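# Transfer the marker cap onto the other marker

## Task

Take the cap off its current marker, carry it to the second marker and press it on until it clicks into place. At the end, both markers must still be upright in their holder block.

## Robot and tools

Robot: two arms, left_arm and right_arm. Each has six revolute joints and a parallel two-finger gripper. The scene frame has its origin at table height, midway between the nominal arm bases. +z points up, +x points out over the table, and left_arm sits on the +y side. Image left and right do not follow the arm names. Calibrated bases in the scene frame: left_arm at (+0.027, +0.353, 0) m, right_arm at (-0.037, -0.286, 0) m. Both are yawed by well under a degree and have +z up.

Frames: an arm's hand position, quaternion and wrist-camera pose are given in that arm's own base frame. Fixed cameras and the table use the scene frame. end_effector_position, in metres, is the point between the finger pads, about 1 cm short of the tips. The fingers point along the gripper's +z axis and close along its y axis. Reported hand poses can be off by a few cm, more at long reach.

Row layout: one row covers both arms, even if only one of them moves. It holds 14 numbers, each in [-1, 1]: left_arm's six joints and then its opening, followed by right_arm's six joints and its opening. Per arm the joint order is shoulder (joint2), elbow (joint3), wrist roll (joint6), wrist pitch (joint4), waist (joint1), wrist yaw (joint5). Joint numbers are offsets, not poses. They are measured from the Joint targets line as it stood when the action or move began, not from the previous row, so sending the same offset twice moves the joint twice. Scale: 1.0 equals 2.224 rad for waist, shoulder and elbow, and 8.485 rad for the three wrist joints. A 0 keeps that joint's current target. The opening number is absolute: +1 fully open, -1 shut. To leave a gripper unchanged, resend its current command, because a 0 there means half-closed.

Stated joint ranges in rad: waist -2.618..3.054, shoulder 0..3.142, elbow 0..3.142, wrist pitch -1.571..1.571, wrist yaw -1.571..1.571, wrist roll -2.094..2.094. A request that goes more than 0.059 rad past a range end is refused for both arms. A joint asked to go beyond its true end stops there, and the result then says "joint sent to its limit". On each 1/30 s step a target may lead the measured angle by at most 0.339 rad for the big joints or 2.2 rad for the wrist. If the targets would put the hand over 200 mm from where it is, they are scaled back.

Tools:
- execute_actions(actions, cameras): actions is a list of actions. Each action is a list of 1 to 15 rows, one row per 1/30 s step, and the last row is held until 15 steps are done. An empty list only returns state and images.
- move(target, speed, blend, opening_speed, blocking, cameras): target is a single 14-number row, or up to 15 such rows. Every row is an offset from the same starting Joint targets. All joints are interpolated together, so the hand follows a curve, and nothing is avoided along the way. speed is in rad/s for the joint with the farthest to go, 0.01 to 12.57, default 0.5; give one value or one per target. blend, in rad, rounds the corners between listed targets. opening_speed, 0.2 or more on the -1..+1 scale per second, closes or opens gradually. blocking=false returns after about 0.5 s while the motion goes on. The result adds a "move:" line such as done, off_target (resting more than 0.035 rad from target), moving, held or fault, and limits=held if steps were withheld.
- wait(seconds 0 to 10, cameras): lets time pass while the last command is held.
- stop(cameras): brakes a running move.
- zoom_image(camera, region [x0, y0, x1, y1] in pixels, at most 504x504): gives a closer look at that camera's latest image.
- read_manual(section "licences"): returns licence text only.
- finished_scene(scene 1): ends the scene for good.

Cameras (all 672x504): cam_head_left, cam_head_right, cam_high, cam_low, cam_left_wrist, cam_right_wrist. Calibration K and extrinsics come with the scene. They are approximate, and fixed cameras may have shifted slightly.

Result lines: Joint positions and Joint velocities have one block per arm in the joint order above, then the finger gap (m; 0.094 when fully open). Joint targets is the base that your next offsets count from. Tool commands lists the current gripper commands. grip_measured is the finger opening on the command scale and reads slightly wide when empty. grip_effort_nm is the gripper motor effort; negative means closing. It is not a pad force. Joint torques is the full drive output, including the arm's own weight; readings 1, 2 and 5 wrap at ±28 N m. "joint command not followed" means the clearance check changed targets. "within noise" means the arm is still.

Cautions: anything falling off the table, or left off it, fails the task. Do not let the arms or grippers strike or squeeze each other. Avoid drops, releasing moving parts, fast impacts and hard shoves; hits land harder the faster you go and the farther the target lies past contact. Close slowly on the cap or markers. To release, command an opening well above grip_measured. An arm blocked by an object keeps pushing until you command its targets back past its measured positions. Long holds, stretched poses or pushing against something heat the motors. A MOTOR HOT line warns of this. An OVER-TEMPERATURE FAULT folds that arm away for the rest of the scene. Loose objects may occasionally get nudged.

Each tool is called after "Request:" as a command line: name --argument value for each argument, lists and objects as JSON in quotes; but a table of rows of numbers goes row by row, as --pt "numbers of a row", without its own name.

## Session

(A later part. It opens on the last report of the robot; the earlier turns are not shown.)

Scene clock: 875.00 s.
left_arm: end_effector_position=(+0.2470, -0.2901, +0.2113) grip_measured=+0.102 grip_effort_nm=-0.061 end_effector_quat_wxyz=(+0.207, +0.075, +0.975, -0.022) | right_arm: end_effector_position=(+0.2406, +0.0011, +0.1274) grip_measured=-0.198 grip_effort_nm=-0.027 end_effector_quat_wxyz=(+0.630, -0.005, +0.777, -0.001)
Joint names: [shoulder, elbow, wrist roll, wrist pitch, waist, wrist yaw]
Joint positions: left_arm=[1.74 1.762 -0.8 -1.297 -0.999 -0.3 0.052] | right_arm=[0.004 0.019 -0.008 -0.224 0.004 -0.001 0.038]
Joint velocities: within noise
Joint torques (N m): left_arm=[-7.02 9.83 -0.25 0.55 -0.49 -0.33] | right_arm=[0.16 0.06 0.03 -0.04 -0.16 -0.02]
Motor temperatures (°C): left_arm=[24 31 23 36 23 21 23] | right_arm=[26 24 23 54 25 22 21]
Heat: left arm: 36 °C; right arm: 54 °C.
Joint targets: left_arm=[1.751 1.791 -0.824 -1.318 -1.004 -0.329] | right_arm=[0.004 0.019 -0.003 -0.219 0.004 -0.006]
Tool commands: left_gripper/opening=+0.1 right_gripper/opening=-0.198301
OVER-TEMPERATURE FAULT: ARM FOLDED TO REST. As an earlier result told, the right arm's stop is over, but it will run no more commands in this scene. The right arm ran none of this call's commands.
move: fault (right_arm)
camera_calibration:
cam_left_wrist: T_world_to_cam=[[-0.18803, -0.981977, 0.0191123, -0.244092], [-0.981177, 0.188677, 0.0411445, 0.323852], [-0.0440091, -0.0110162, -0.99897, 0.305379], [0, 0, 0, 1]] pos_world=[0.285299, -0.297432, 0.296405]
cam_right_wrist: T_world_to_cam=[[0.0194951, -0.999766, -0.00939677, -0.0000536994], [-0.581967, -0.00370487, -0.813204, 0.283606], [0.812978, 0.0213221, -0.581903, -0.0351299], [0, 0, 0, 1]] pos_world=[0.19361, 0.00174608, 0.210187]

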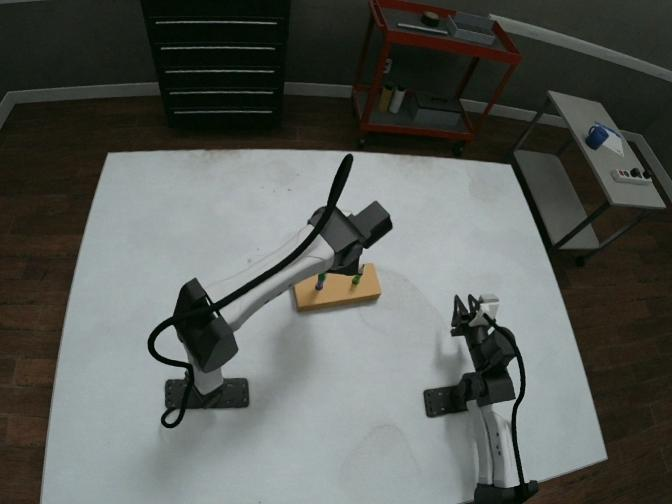

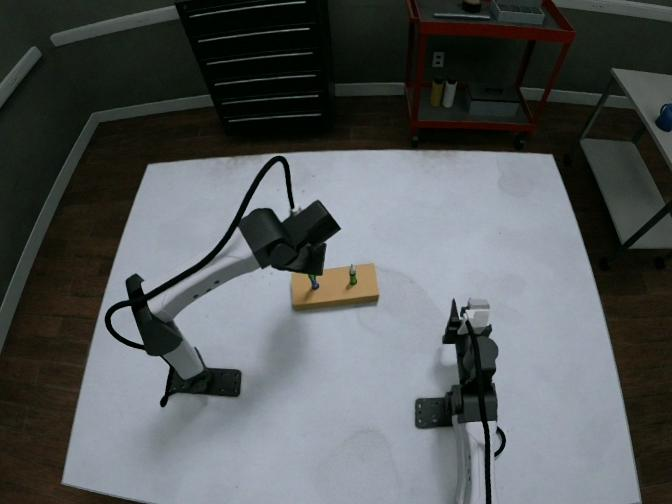

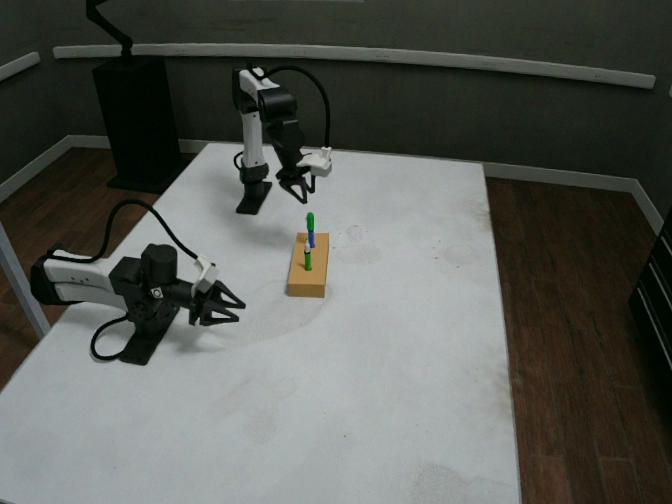

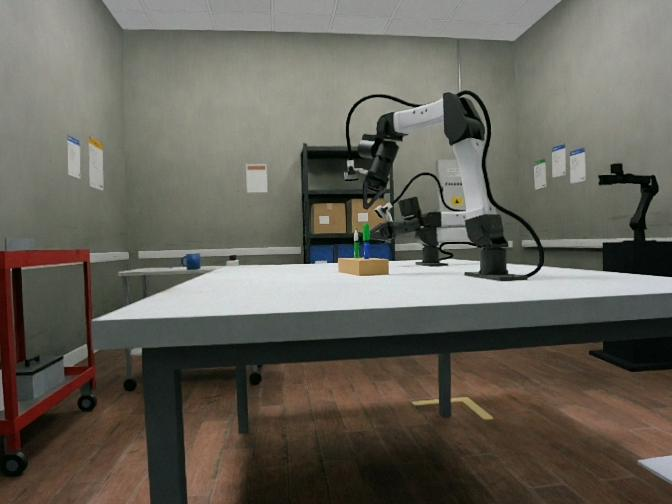

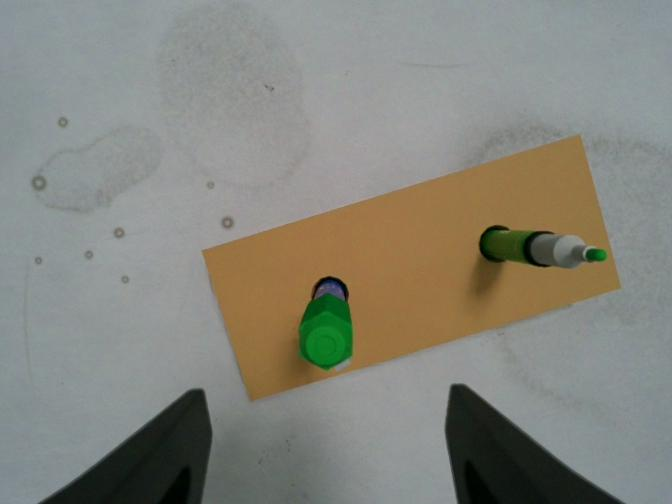

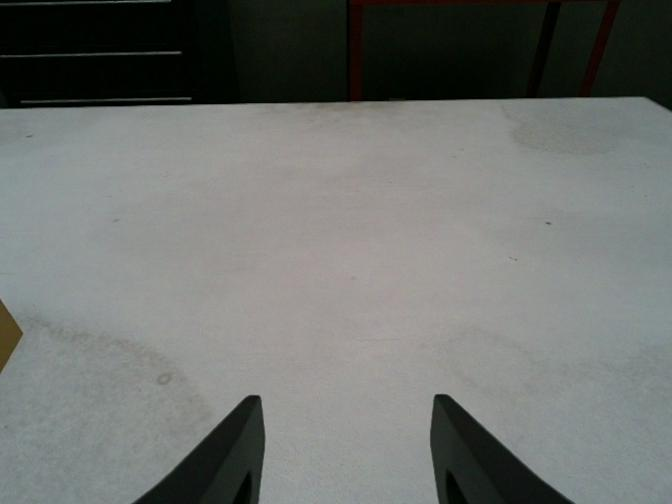

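Request:
move --target '[-0.01052, -0.09622, 0, 0.02687, 0.00427, 0, 0.15, 0, 0, 0, 0, 0, 0, -0.198]' --speed 0.4 --cameras '["cam_left_wrist"]'

Scene clock: 954.07 s.
left_arm: end_effector_position=(+0.2515, -0.2961, +0.1693) grip_measured=+0.148 grip_effort_nm=0.134 end_effector_quat_wxyz=(+0.208, +0.075, +0.975, -0.022) | right_arm: end_effector_position=(+0.2406, +0.0011, +0.1274) grip_measured=-0.198 grip_effort_nm=-0.022 end_effector_quat_wxyz=(+0.630, -0.005, +0.777, -0.001)
Joint names: [shoulder, elbow, wrist roll, wrist pitch, waist, wrist yaw]
Joint positions: left_arm=[1.74 1.592 -0.8 -1.126 -0.999 -0.303 0.054] | right_arm=[0.004 0.019 -0.008 -0.224 0.004 -0.001 0.038]
Joint velocities: within noise
Joint torques (N m): left_arm=[-8.99 5.65 -0.3 1.04 0.46 -0.36] | right_arm=[0.13 0.1 0.04 -0.06 -0.16 -0.02]
Motor temperatures (°C): left_arm=[32 35 23 32 23 21 23] | right_arm=[25 23 23 47 25 22 21]
Heat: left arm: 35 °C; right arm: 47 °C.
Joint targets: left_arm=[1.728 1.577 -0.824 -1.090 -0.994 -0.329] | right_arm=[0.004 0.019 -0.003 -0.219 0.004 -0.006]
Tool commands: left_gripper/opening=+0.15 right_gripper/opening=-0.198301
OVER-TEMPERATURE FAULT: ARM FOLDED TO REST. As an earlier result told, the right arm's stop is over, but it will run no more commands in this scene. The right arm ran none of this call's commands.
move: fault (right_arm), off_target (left_arm); left_arm: the wrist pitch is farthest, 0.036 rad from its target
camera_calibration:
cam_left_wrist: T_world_to_cam=[[-0.187221, -0.982167, 0.0172246, -0.248384], [-0.981445, 0.187765, 0.03887, 0.331343], [-0.041411, -0.00962771, -0.999096, 0.263342], [0, 0, 0, 1]] pos_world=[0.289598, -0.303634, 0.254502]
Images, in order (width x height): cam_left_wrist 672x504.

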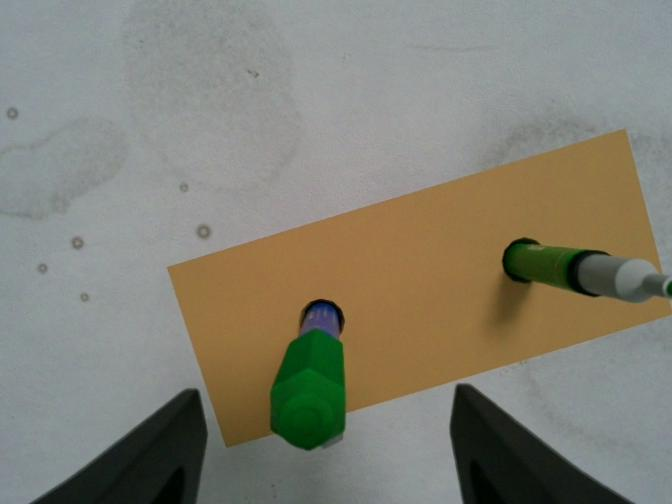

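Request:
move --target '[-0.00859, -0.06983, 0, 0.01603, 0.00279, 0, 0.15, 0, 0, 0, 0, 0, 0, -0.198]' --speed 0.3 --cameras '["cam_left_wrist", "cam_low", "cam_high"]'

Request:
zoom_image --camera "cam_low" --region '[320, 170, 430, 280]'

Scene clock: 981.17 s.
left_arm: end_effector_position=(+0.2512, -0.2915, +0.1302) grip_measured=+0.148 grip_effort_nm=0.134 end_effector_quat_wxyz=(+0.203, +0.073, +0.976, -0.015) | right_arm: end_effector_position=(+0.2406, +0.0011, +0.1274) grip_measured=-0.198 grip_effort_nm=-0.027 end_effector_quat_wxyz=(+0.630, -0.005, +0.777, -0.001)
Joint names: [shoulder, elbow, wrist roll, wrist pitch, waist, wrist yaw]
Joint positions: left_arm=[1.736 1.437 -0.8 -0.99 -0.993 -0.303 0.054] | right_arm=[0.004 0.019 -0.008 -0.224 0.004 -0.001 0.038]
Joint velocities: within noise
Joint torques (N m): left_arm=[-10.24 5.81 -0.24 1.06 0.49 -0.33] | right_arm=[0.13 0.08 0.07 -0.06 -0.14 -0.03]
Motor temperatures (°C): left_arm=[36 34 23 32 23 21 23] | right_arm=[25 23 23 45 25 22 21]
Heat: left arm: 36 °C; right arm: 45 °C.
Joint targets: left_arm=[1.709 1.422 -0.824 -0.954 -0.988 -0.329] | right_arm=[0.004 0.019 -0.003 -0.219 0.004 -0.006]
Tool commands: left_gripper/opening=+0.15 right_gripper/opening=-0.198301
OVER-TEMPERATURE FAULT: ARM FOLDED TO REST. As an earlier result told, the right arm's stop is over, but it will run no more commands in this scene. The right arm ran none of this call's commands.
move: fault (right_arm), off_target (left_arm); left_arm: the wrist pitch is farthest, 0.036 rad from its target
camera_calibration:
cam_left_wrist: T_world_to_cam=[[-0.181449, -0.983382, 0.00608423, -0.243649], [-0.982143, 0.181526, 0.04943, 0.328653], [-0.049713, 0.00299345, -0.998759, 0.229952], [0, 0, 0, 1]] pos_world=[0.290006, -0.299947, 0.214903]
Images, in order (width x height): cam_high 672x504, cam_low 672x504, cam_left_wrist 672x504.

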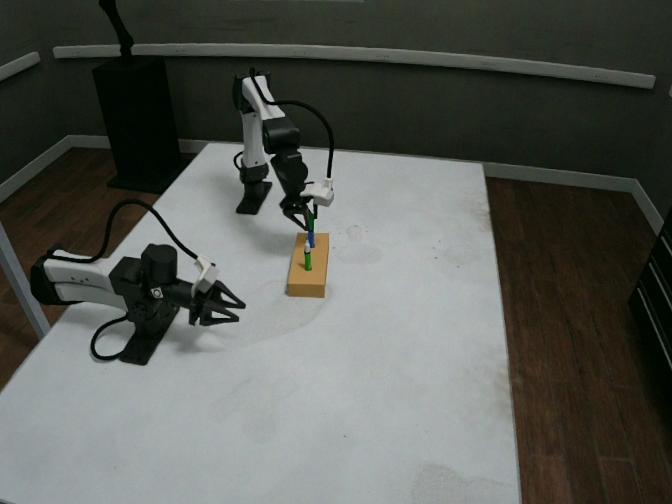

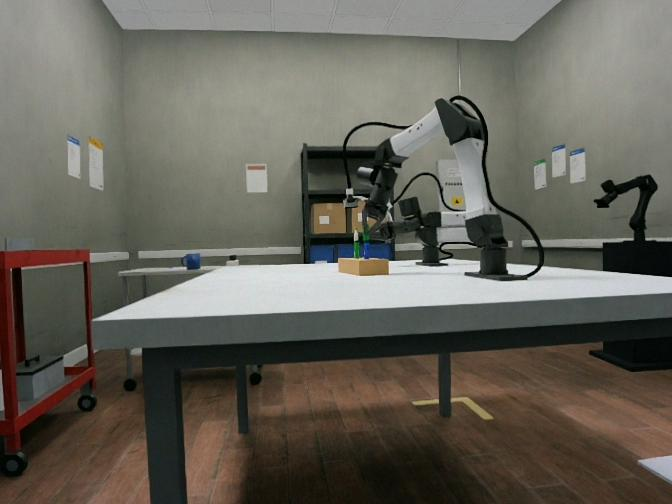

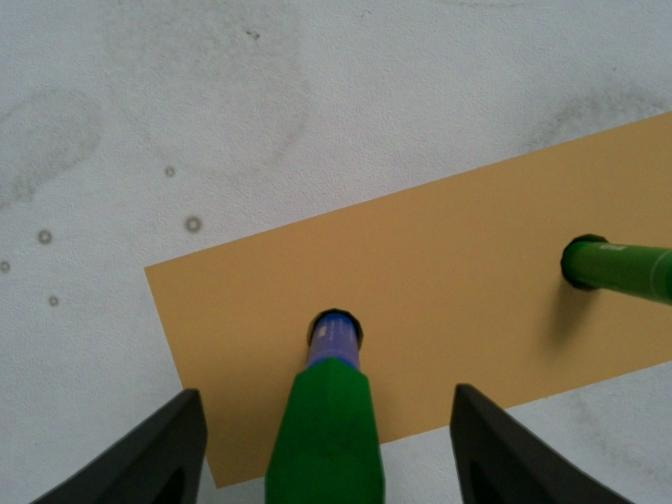

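Scaled by 4.582 from the camera's 672x504 image, which has a finer 960x720 frame.

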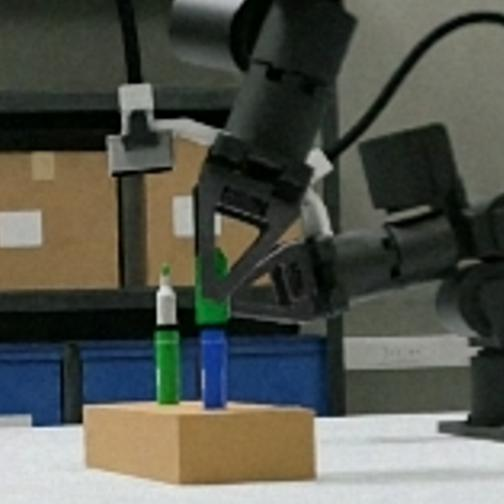

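Request:
move --target '[0, 0, 0, 0, 0, 0, -0.8, 0, 0, 0, 0, 0, 0, -0.198]' --opening_speed 0.5 --cameras '["cam_left_wrist", "cam_low"]'

Request:
zoom_image --camera "cam_low" --region '[320, 170, 430, 280]'

Scene clock: 997.43 s.
left_arm: end_effector_position=(+0.2514, -0.2918, +0.1303) grip_measured=-0.641 grip_effort_nm=-0.989 end_effector_quat_wxyz=(+0.204, +0.073, +0.976, -0.016) | right_arm: end_effector_position=(+0.2406, +0.0011, +0.1274) grip_measured=-0.198 grip_effort_nm=-0.037 end_effector_quat_wxyz=(+0.630, -0.005, +0.777, -0.001)
Joint names: [shoulder, elbow, wrist roll, wrist pitch, waist, wrist yaw]
Joint positions: left_arm=[1.736 1.437 -0.802 -0.988 -0.993 -0.303 0.017] | right_arm=[0.004 0.019 -0.008 -0.224 0.004 -0.001 0.038]
Joint velocities: within noise
Joint torques (N m): left_arm=[-10.21 5.78 -0.25 1.06 0.35 -0.35] | right_arm=[0.2 0.06 0.06 -0.03 -0.24 -0.01]
Motor temperatures (°C): left_arm=[36 33 23 32 23 21 23] | right_arm=[25 23 23 44 25 22 21]
Heat: left arm: 36 °C; right arm: 44 °C.
Joint targets: left_arm=[1.709 1.422 -0.824 -0.954 -0.988 -0.329] | right_arm=[0.004 0.019 -0.003 -0.219 0.004 -0.006]
Tool commands: left_gripper/opening=-0.8 right_gripper/opening=-0.198301
OVER-TEMPERATURE FAULT: ARM FOLDED TO REST. As an earlier result told, the right arm's stop is over, but it will run no more commands in this scene. The right arm ran none of this call's commands.
move: fault (right_arm)
camera_calibration:
cam_left_wrist: T_world_to_cam=[[-0.180082, -0.983621, 0.00777704, -0.244446], [-0.98243, 0.180247, 0.048407, 0.328759], [-0.0490159, 0.00107685, -0.998797, 0.229393], [0, 0, 0, 1]] pos_world=[0.290206, -0.299947, 0.215104]
Images, in order (width x height): cam_low 672x504, cam_left_wrist 672x504.

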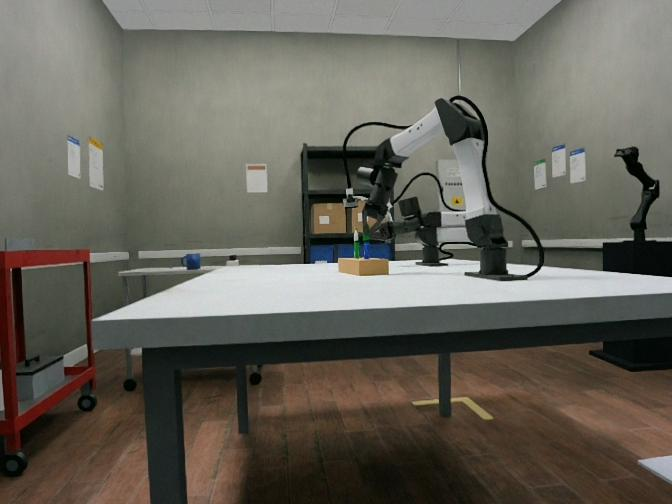

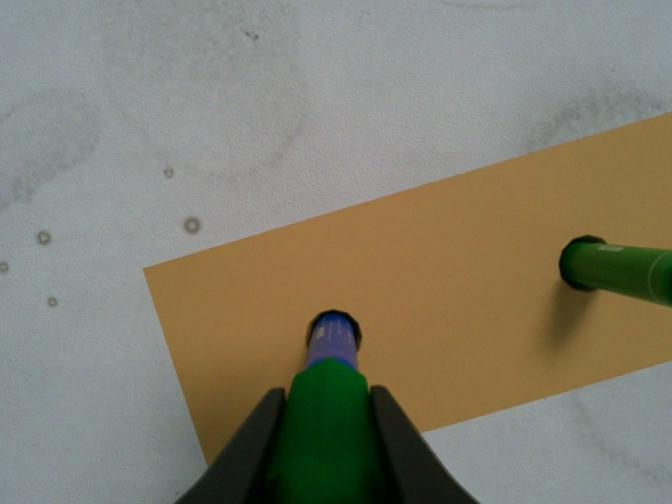

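Scaled by 4.582 from the camera's 672x504 image, which has a finer 960x720 frame.

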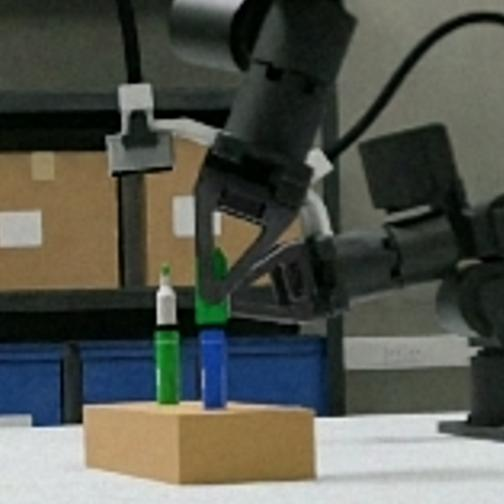

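Request:
move --target '[0.00585, 0.03327, 0, -0.01014, 0, 0, -0.8, 0, 0, 0, 0, 0, 0, -0.198]' --speed 0.15 --cameras '["cam_left_wrist", "cam_low"]'

Request:
zoom_image --camera "cam_low" --region '[320, 170, 430, 280]'

Scene clock: 1015.53 s.
left_arm: end_effector_position=(+0.2512, -0.2916, +0.1375) grip_measured=-0.641 grip_effort_nm=-0.994 end_effector_quat_wxyz=(+0.203, +0.073, +0.976, -0.015) | right_arm: end_effector_position=(+0.2406, +0.0011, +0.1274) grip_measured=-0.198 grip_effort_nm=-0.022 end_effector_quat_wxyz=(+0.630, -0.005, +0.777, -0.001)
Joint names: [shoulder, elbow, wrist roll, wrist pitch, waist, wrist yaw]
Joint positions: left_arm=[1.736 1.466 -0.802 -1.02 -0.993 -0.303 0.017] | right_arm=[0.004 0.019 -0.008 -0.224 0.004 -0.001 0.038]
Joint velocities: within noise
Joint torques (N m): left_arm=[-9.05 10.19 -0.24 0.49 0.34 -0.32] | right_arm=[0.17 0.05 0.02 -0.08 -0.21 -0.03]
Motor temperatures (°C): left_arm=[37 32 23 32 23 21 24] | right_arm=[25 23 23 43 25 22 21]
Heat: left arm: 37 °C; right arm: 43 °C.
Joint targets: left_arm=[1.722 1.495 -0.824 -1.040 -0.988 -0.329] | right_arm=[0.004 0.019 -0.003 -0.219 0.004 -0.006]
Tool commands: left_gripper/opening=-0.8 right_gripper/opening=-0.198301
OVER-TEMPERATURE FAULT: ARM FOLDED TO REST. As an earlier result told, the right arm's stop is over, but it will run no more commands in this scene. The right arm ran none of this call's commands.
move: fault (right_arm)
camera_calibration:
cam_left_wrist: T_world_to_cam=[[-0.180064, -0.983638, 0.00578279, -0.244088], [-0.982357, 0.180125, 0.0502942, 0.327842], [-0.050513, 0.00337543, -0.998718, 0.237586], [0, 0, 0, 1]] pos_world=[0.290107, -0.299949, 0.222204]
Images, in order (width x height): cam_low 672x504, cam_left_wrist 672x504.

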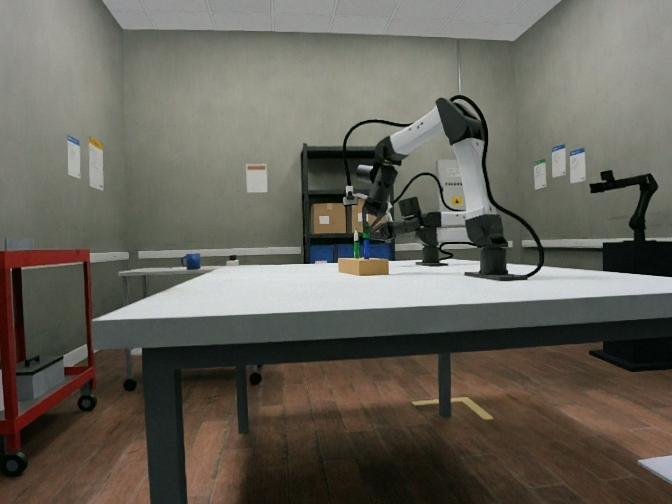

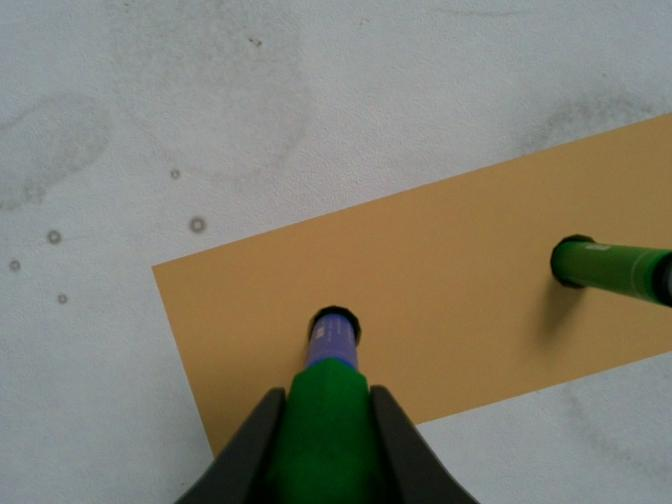

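Scaled by 4.582 from the camera's 672x504 image, which has a finer 960x720 frame.

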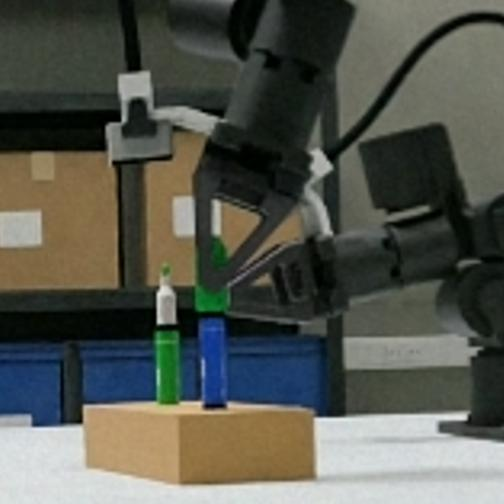

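Request:
zoom_image --camera "cam_low" --region '[380, 180, 560, 300]'

Request:
execute_actions --actions '[]' --cameras '["cam_head_left", "cam_head_right", "cam_high"]'

Request:
zoom_image --camera "cam_head_right" --region '[390, 280, 530, 450]'

Request:
zoom_image --camera "cam_high" --region '[20, 180, 270, 380]'

Scaled by 2.800 from the camera's 672x504 image, which has a finer 960x720 frame.

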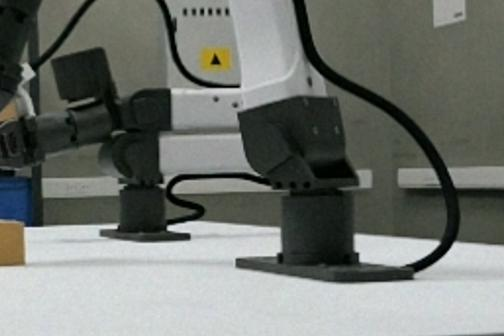

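Scene clock: 1176.70 s.
left_arm: end_effector_position=(+0.2512, -0.2916, +0.1375) grip_measured=-0.641 grip_effort_nm=-0.989 end_effector_quat_wxyz=(+0.203, +0.073, +0.976, -0.015) | right_arm: end_effector_position=(+0.2406, +0.0011, +0.1274) grip_measured=-0.198 grip_effort_nm=-0.022 end_effector_quat_wxyz=(+0.630, -0.005, +0.777, -0.001)
Joint names: [shoulder, elbow, wrist roll, wrist pitch, waist, wrist yaw]
Joint positions: left_arm=[1.736 1.466 -0.802 -1.02 -0.993 -0.303 0.017] | right_arm=[0.004 0.019 -0.008 -0.224 0.004 -0.001 0.038]
Joint velocities: within noise
Joint torques (N m): left_arm=[-9.2 10.1 -0.26 0.53 0.38 -0.32] | right_arm=[0.25 0.09 0.03 -0.06 -0.24 -0.02]
Motor temperatures (°C): left_arm=[40 41 23 27 23 21 27] | right_arm=[24 22 23 35 25 22 21]
Heat: left arm: 41 °C; right arm: 35 °C.
Joint targets: left_arm=[1.722 1.495 -0.824 -1.040 -0.988 -0.329] | right_arm=[0.004 0.019 -0.003 -0.219 0.004 -0.006]
Tool commands: left_gripper/opening=-0.8 right_gripper/opening=-0.198301
OVER-TEMPERATURE FAULT: ARM FOLDED TO REST. As an earlier result told, the right arm's stop is over, but it will run no more commands in this scene.
Images, in order (width x height): cam_head_left 672x504, cam_head_right 672x504, cam_high 672x504.

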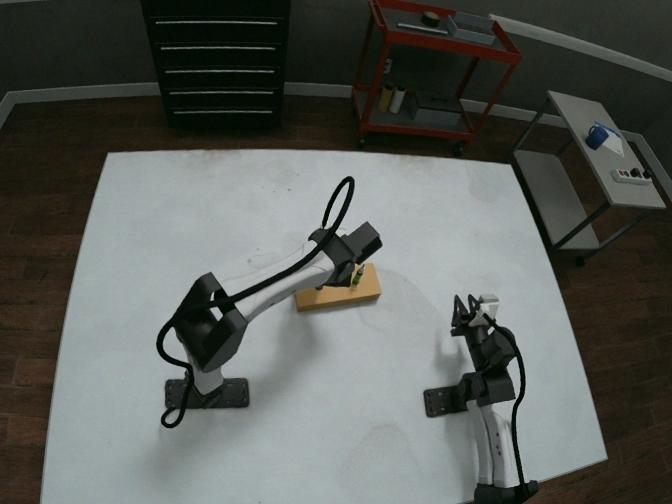

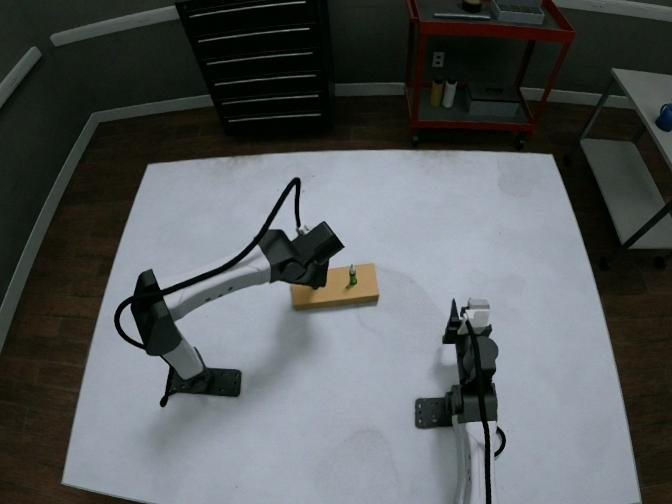

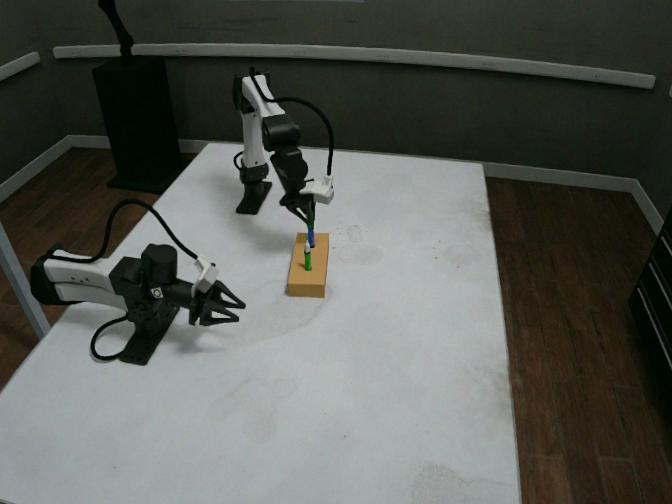

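Scaled by 2.965 from the camera's 672x504 image, which has a finer 960x720 frame.

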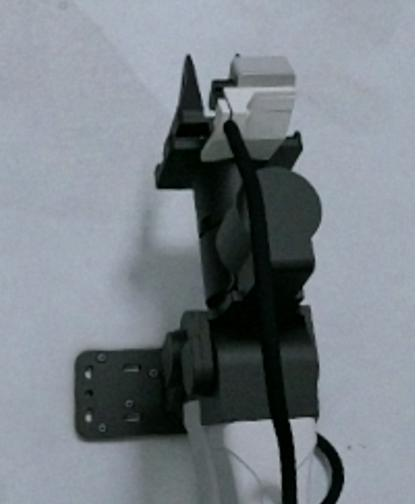

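Scaled by 2.016 from the camera's 672x504 image, which has a finer 960x720 frame.

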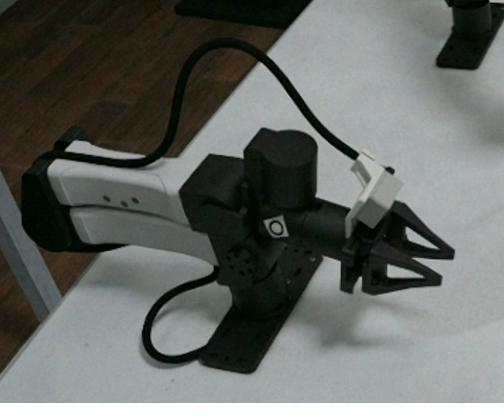

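Request:
move --pt "-0.00585 -0.03327 0 0.01014 0 0 -0.8 0 0 0 0 0 0 -0.198" --speed 0.2 --cameras '["cam_left_wrist", "cam_low"]'

Request:
zoom_image --camera "cam_low" --region '[320, 170, 430, 280]'

Scene clock: 1359.60 s.
left_arm: end_effector_position=(+0.2512, -0.2916, +0.1303) grip_measured=-0.641 grip_effort_nm=-0.989 end_effector_quat_wxyz=(+0.203, +0.073, +0.976, -0.015) | right_arm: end_effector_position=(+0.2406, +0.0011, +0.1274) grip_measured=-0.198 grip_effort_nm=-0.022 end_effector_quat_wxyz=(+0.630, -0.005, +0.777, -0.001)
Joint names: [shoulder, elbow, wrist roll, wrist pitch, waist, wrist yaw]
Joint positions: left_arm=[1.736 1.437 -0.802 -0.99 -0.993 -0.303 0.017] | right_arm=[0.004 0.019 -0.008 -0.224 0.004 -0.001 0.038]
Joint velocities: within noise
Joint torques (N m): left_arm=[-10.19 5.65 -0.25 1.04 0.4 -0.29] | right_arm=[0.2 0.14 0.05 -0.06 -0.14 -0.03]
Motor temperatures (°C): left_arm=[43 43 23 26 23 21 28] | right_arm=[24 21 23 31 25 22 21]
Heat: left arm: 43 °C; right arm: 31 °C.
Joint targets: left_arm=[1.709 1.421 -0.824 -0.954 -0.988 -0.329] | right_arm=[0.004 0.019 -0.003 -0.219 0.004 -0.006]
Tool commands: left_gripper/opening=-0.8 right_gripper/opening=-0.198301
OVER-TEMPERATURE FAULT: ARM FOLDED TO REST. As an earlier result told, the right arm's stop is over, but it will run no more commands in this scene. The right arm ran none of this call's commands.
move: fault (right_arm), off_target (left_arm); left_arm: the wrist pitch is farthest, 0.036 rad from its target
camera_calibration:
cam_left_wrist: T_world_to_cam=[[-0.180106, -0.983622, 0.00700018, -0.244193], [-0.982395, 0.180231, 0.0491582, 0.328467], [-0.0496148, 0.00197673, -0.998766, 0.229825], [0, 0, 0, 1]] pos_world=[0.290107, -0.299848, 0.215104]
Images, in order (width x height): cam_low 672x504, cam_left_wrist 672x504.

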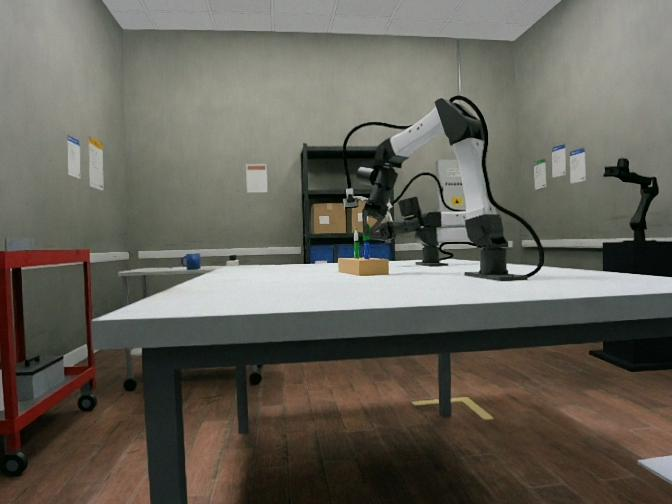

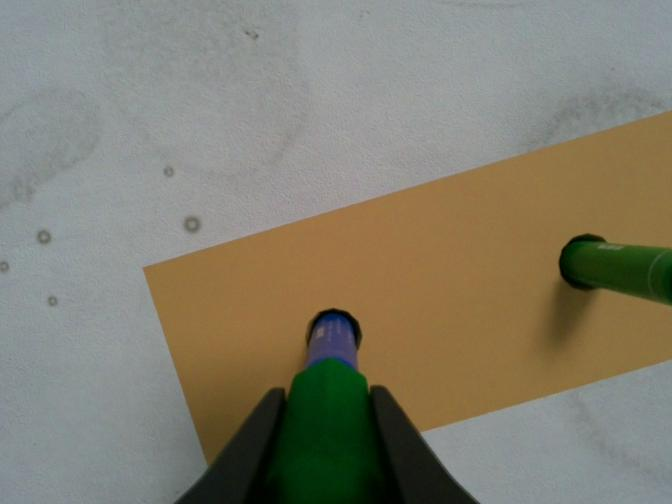

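Scaled by 4.582 from the camera's 672x504 image, which has a finer 960x720 frame.

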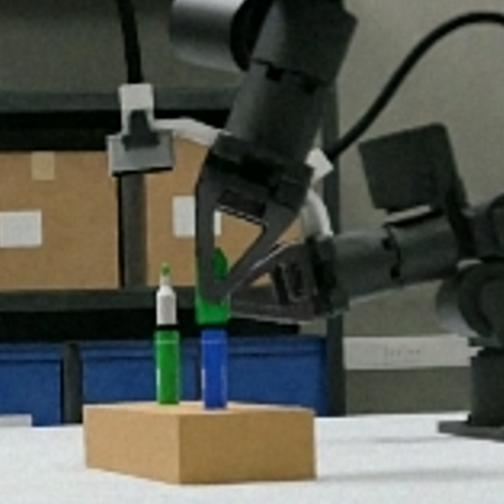

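Request:
move --target '[-0.05576, -0.07824, 0.01014, 0.01909, 0.03732, 0.02086, -0.8, 0, 0, 0, 0, 0, 0, -0.198]' --speed 0.15 --cameras '["cam_left_wrist", "cam_low", "cam_high"]'

Request:
zoom_image --camera "cam_high" --region '[250, 160, 360, 310]'

Request:
zoom_image --camera "cam_low" --region '[320, 170, 430, 280]'

Scene clock: 1370.60 s.
left_arm: end_effector_position=(+0.2541, -0.2803, +0.1301) grip_measured=-0.642 grip_effort_nm=-0.989 end_effector_quat_wxyz=(+0.201, +0.069, +0.973, -0.091) | right_arm: end_effector_position=(+0.2406, +0.0011, +0.1274) grip_measured=-0.198 grip_effort_nm=-0.027 end_effector_quat_wxyz=(+0.630, -0.005, +0.777, -0.001)
Joint names: [shoulder, elbow, wrist roll, wrist pitch, waist, wrist yaw]
Joint positions: left_arm=[1.605 1.269 -0.736 -0.824 -0.914 -0.176 0.017] | right_arm=[0.004 0.019 -0.008 -0.224 0.004 -0.001 0.038]
Joint velocities: within noise
Joint torques (N m): left_arm=[-8.59 5.42 -0.03 1.24 0.57 0.19] | right_arm=[0.21 0.1 0.05 -0.03 -0.17 -0.03]
Motor temperatures (°C): left_arm=[44 41 23 27 23 21 28] | right_arm=[24 21 23 31 25 22 21]
Heat: left arm: 44 °C; right arm: 31 °C.
Joint targets: left_arm=[1.585 1.248 -0.738 -0.792 -0.905 -0.152] | right_arm=[0.004 0.019 -0.003 -0.219 0.004 -0.006]
Tool commands: left_gripper/opening=-0.8 right_gripper/opening=-0.198301
OVER-TEMPERATURE FAULT: ARM FOLDED TO REST. As an earlier result told, the right arm's stop is over, but it will run no more commands in this scene. The right arm ran none of this call's commands.
move: fault (right_arm)
camera_calibration:
cam_left_wrist: T_world_to_cam=[[-0.202658, -0.966889, 0.155097, -0.241426], [-0.977024, 0.210316, 0.0345005, 0.338189], [-0.0659775, -0.144541, -0.987297, 0.191225], [0, 0, 0, 1]] pos_world=[0.294108, -0.276919, 0.214573]
Images, in order (width x height): cam_high 672x504, cam_low 672x504, cam_left_wrist 672x504.

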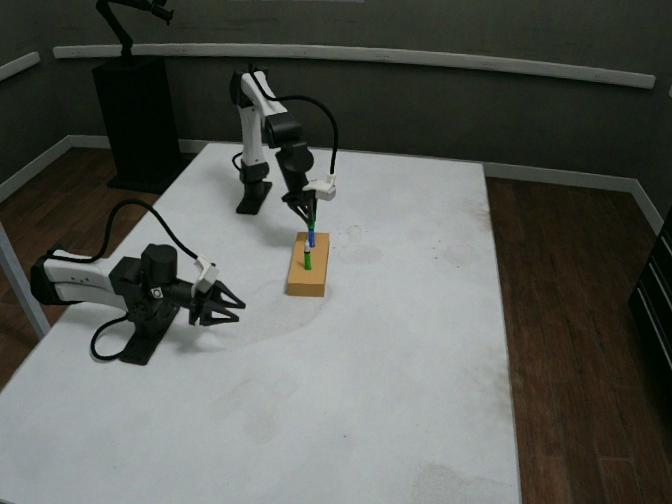

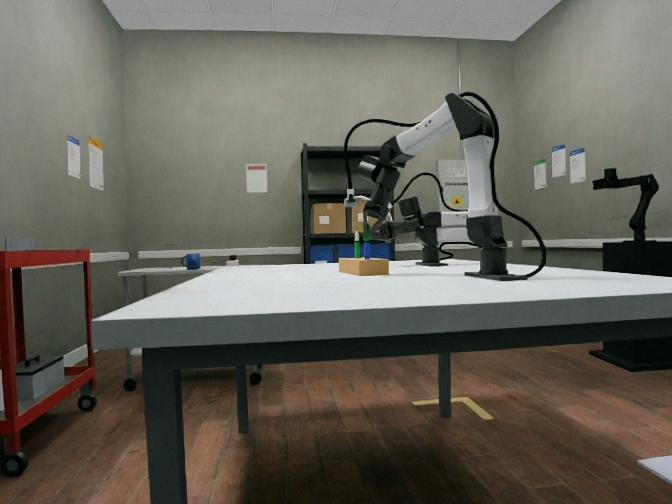

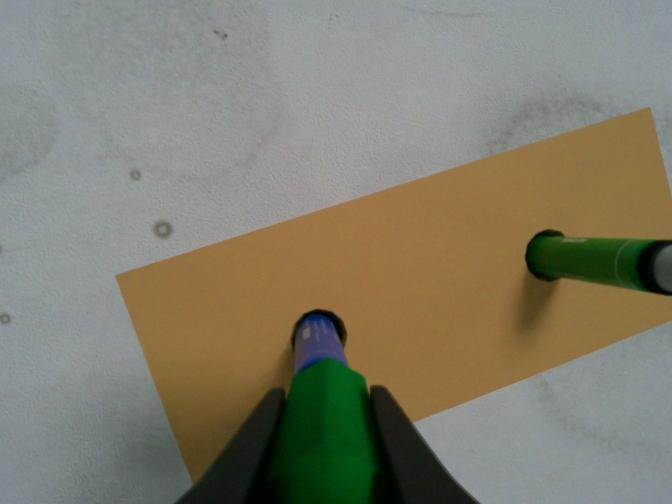

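Scaled by 3.360 from the camera's 672x504 image, which has a finer 960x720 frame.

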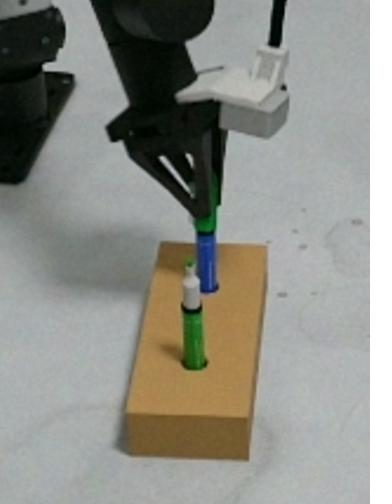

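Scaled by 4.582 from the camera's 672x504 image, which has a finer 960x720 frame.

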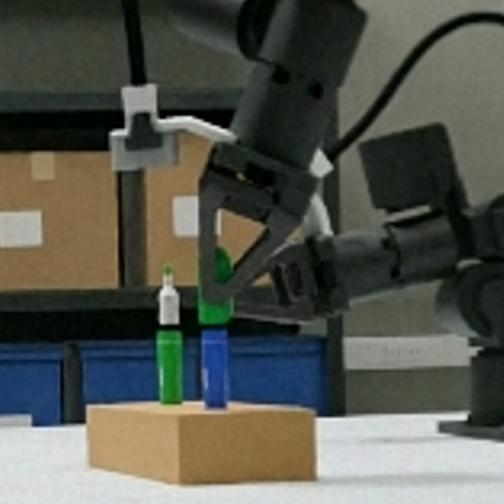

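Request:
move --target '[0, 0.02878, 0, -0.00813, 0, 0, -0.8, 0, 0, 0, 0, 0, 0, -0.198]' --speed 0.1 --cameras '["cam_left_wrist", "cam_low", "cam_high"]'

Request:
zoom_image --camera "cam_high" --region '[270, 210, 340, 310]'

Request:
zoom_image --camera "cam_low" --region '[320, 170, 430, 280]'

Scene clock: 1387.83 s.
left_arm: end_effector_position=(+0.2526, -0.2776, +0.1305) grip_measured=-0.642 grip_effort_nm=-0.994 end_effector_quat_wxyz=(+0.195, +0.069, +0.975, -0.086) | right_arm: end_effector_position=(+0.2406, +0.0011, +0.1274) grip_measured=-0.198 grip_effort_nm=-0.027 end_effector_quat_wxyz=(+0.630, -0.005, +0.777, -0.001)
Joint names: [shoulder, elbow, wrist roll, wrist pitch, waist, wrist yaw]
Joint positions: left_arm=[1.605 1.276 -0.736 -0.846 -0.911 -0.173 0.017] | right_arm=[0.004 0.019 -0.008 -0.224 0.004 -0.001 0.038]
Joint velocities: within noise
Joint torques (N m): left_arm=[-8.76 10.73 -0.05 0.78 0.64 0.17] | right_arm=[0.16 0.18 0.06 -0.04 -0.13 -0.03]
Motor temperatures (°C): left_arm=[46 39 23 27 23 21 28] | right_arm=[24 21 23 30 25 22 21]
Heat: left arm: 46 °C; right arm: 30 °C.
Joint targets: left_arm=[1.585 1.311 -0.738 -0.861 -0.905 -0.152] | right_arm=[0.004 0.019 -0.003 -0.219 0.004 -0.006]
Tool commands: left_gripper/opening=-0.8 right_gripper/opening=-0.198301
OVER-TEMPERATURE FAULT: ARM FOLDED TO REST. As an earlier result told, the right arm's stop is over, but it will run no more commands in this scene. The right arm ran none of this call's commands.
move: fault (right_arm), off_target (left_arm); left_arm: the elbow is farthest, 0.036 rad from its target
camera_calibration:
cam_left_wrist: T_world_to_cam=[[-0.199618, -0.968633, 0.147995, -0.239449], [-0.976878, 0.208527, 0.0471871, 0.334032], [-0.0765678, -0.135153, -0.987862, 0.197298], [0, 0, 0, 1]] pos_world=[0.293617, -0.274927, 0.214578]
Images, in order (width x height): cam_high 672x504, cam_low 672x504, cam_left_wrist 672x504.

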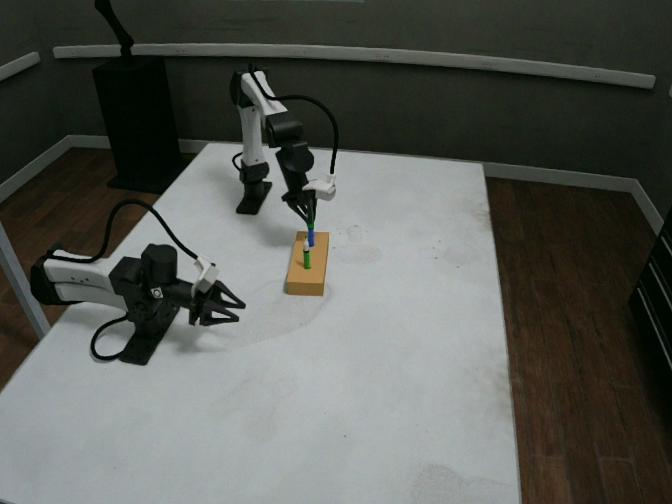

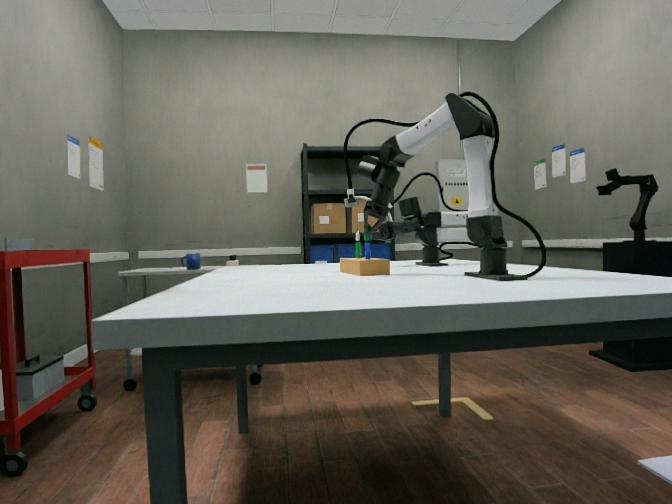

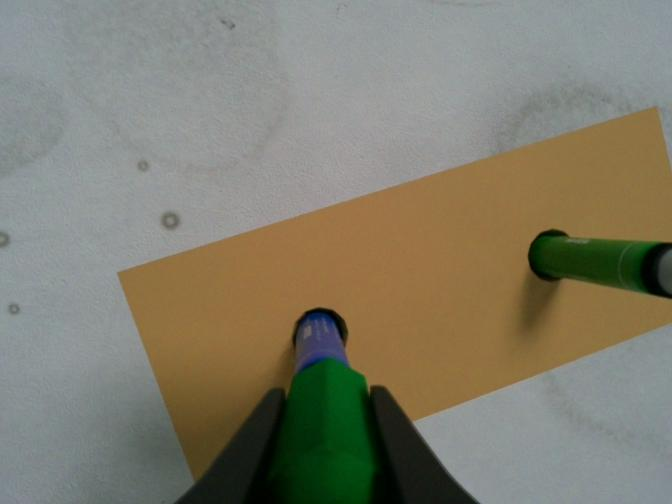

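Scaled by 5.040 from the camera's 672x504 image, which has a finer 960x720 frame.

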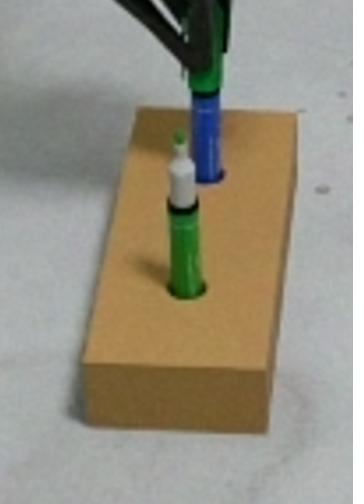

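Scaled by 4.582 from the camera's 672x504 image, which has a finer 960x720 frame.

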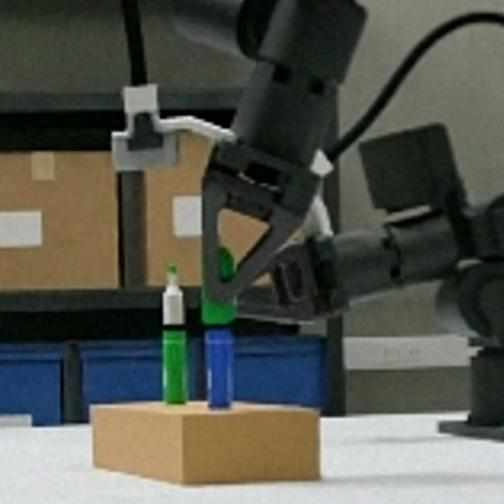

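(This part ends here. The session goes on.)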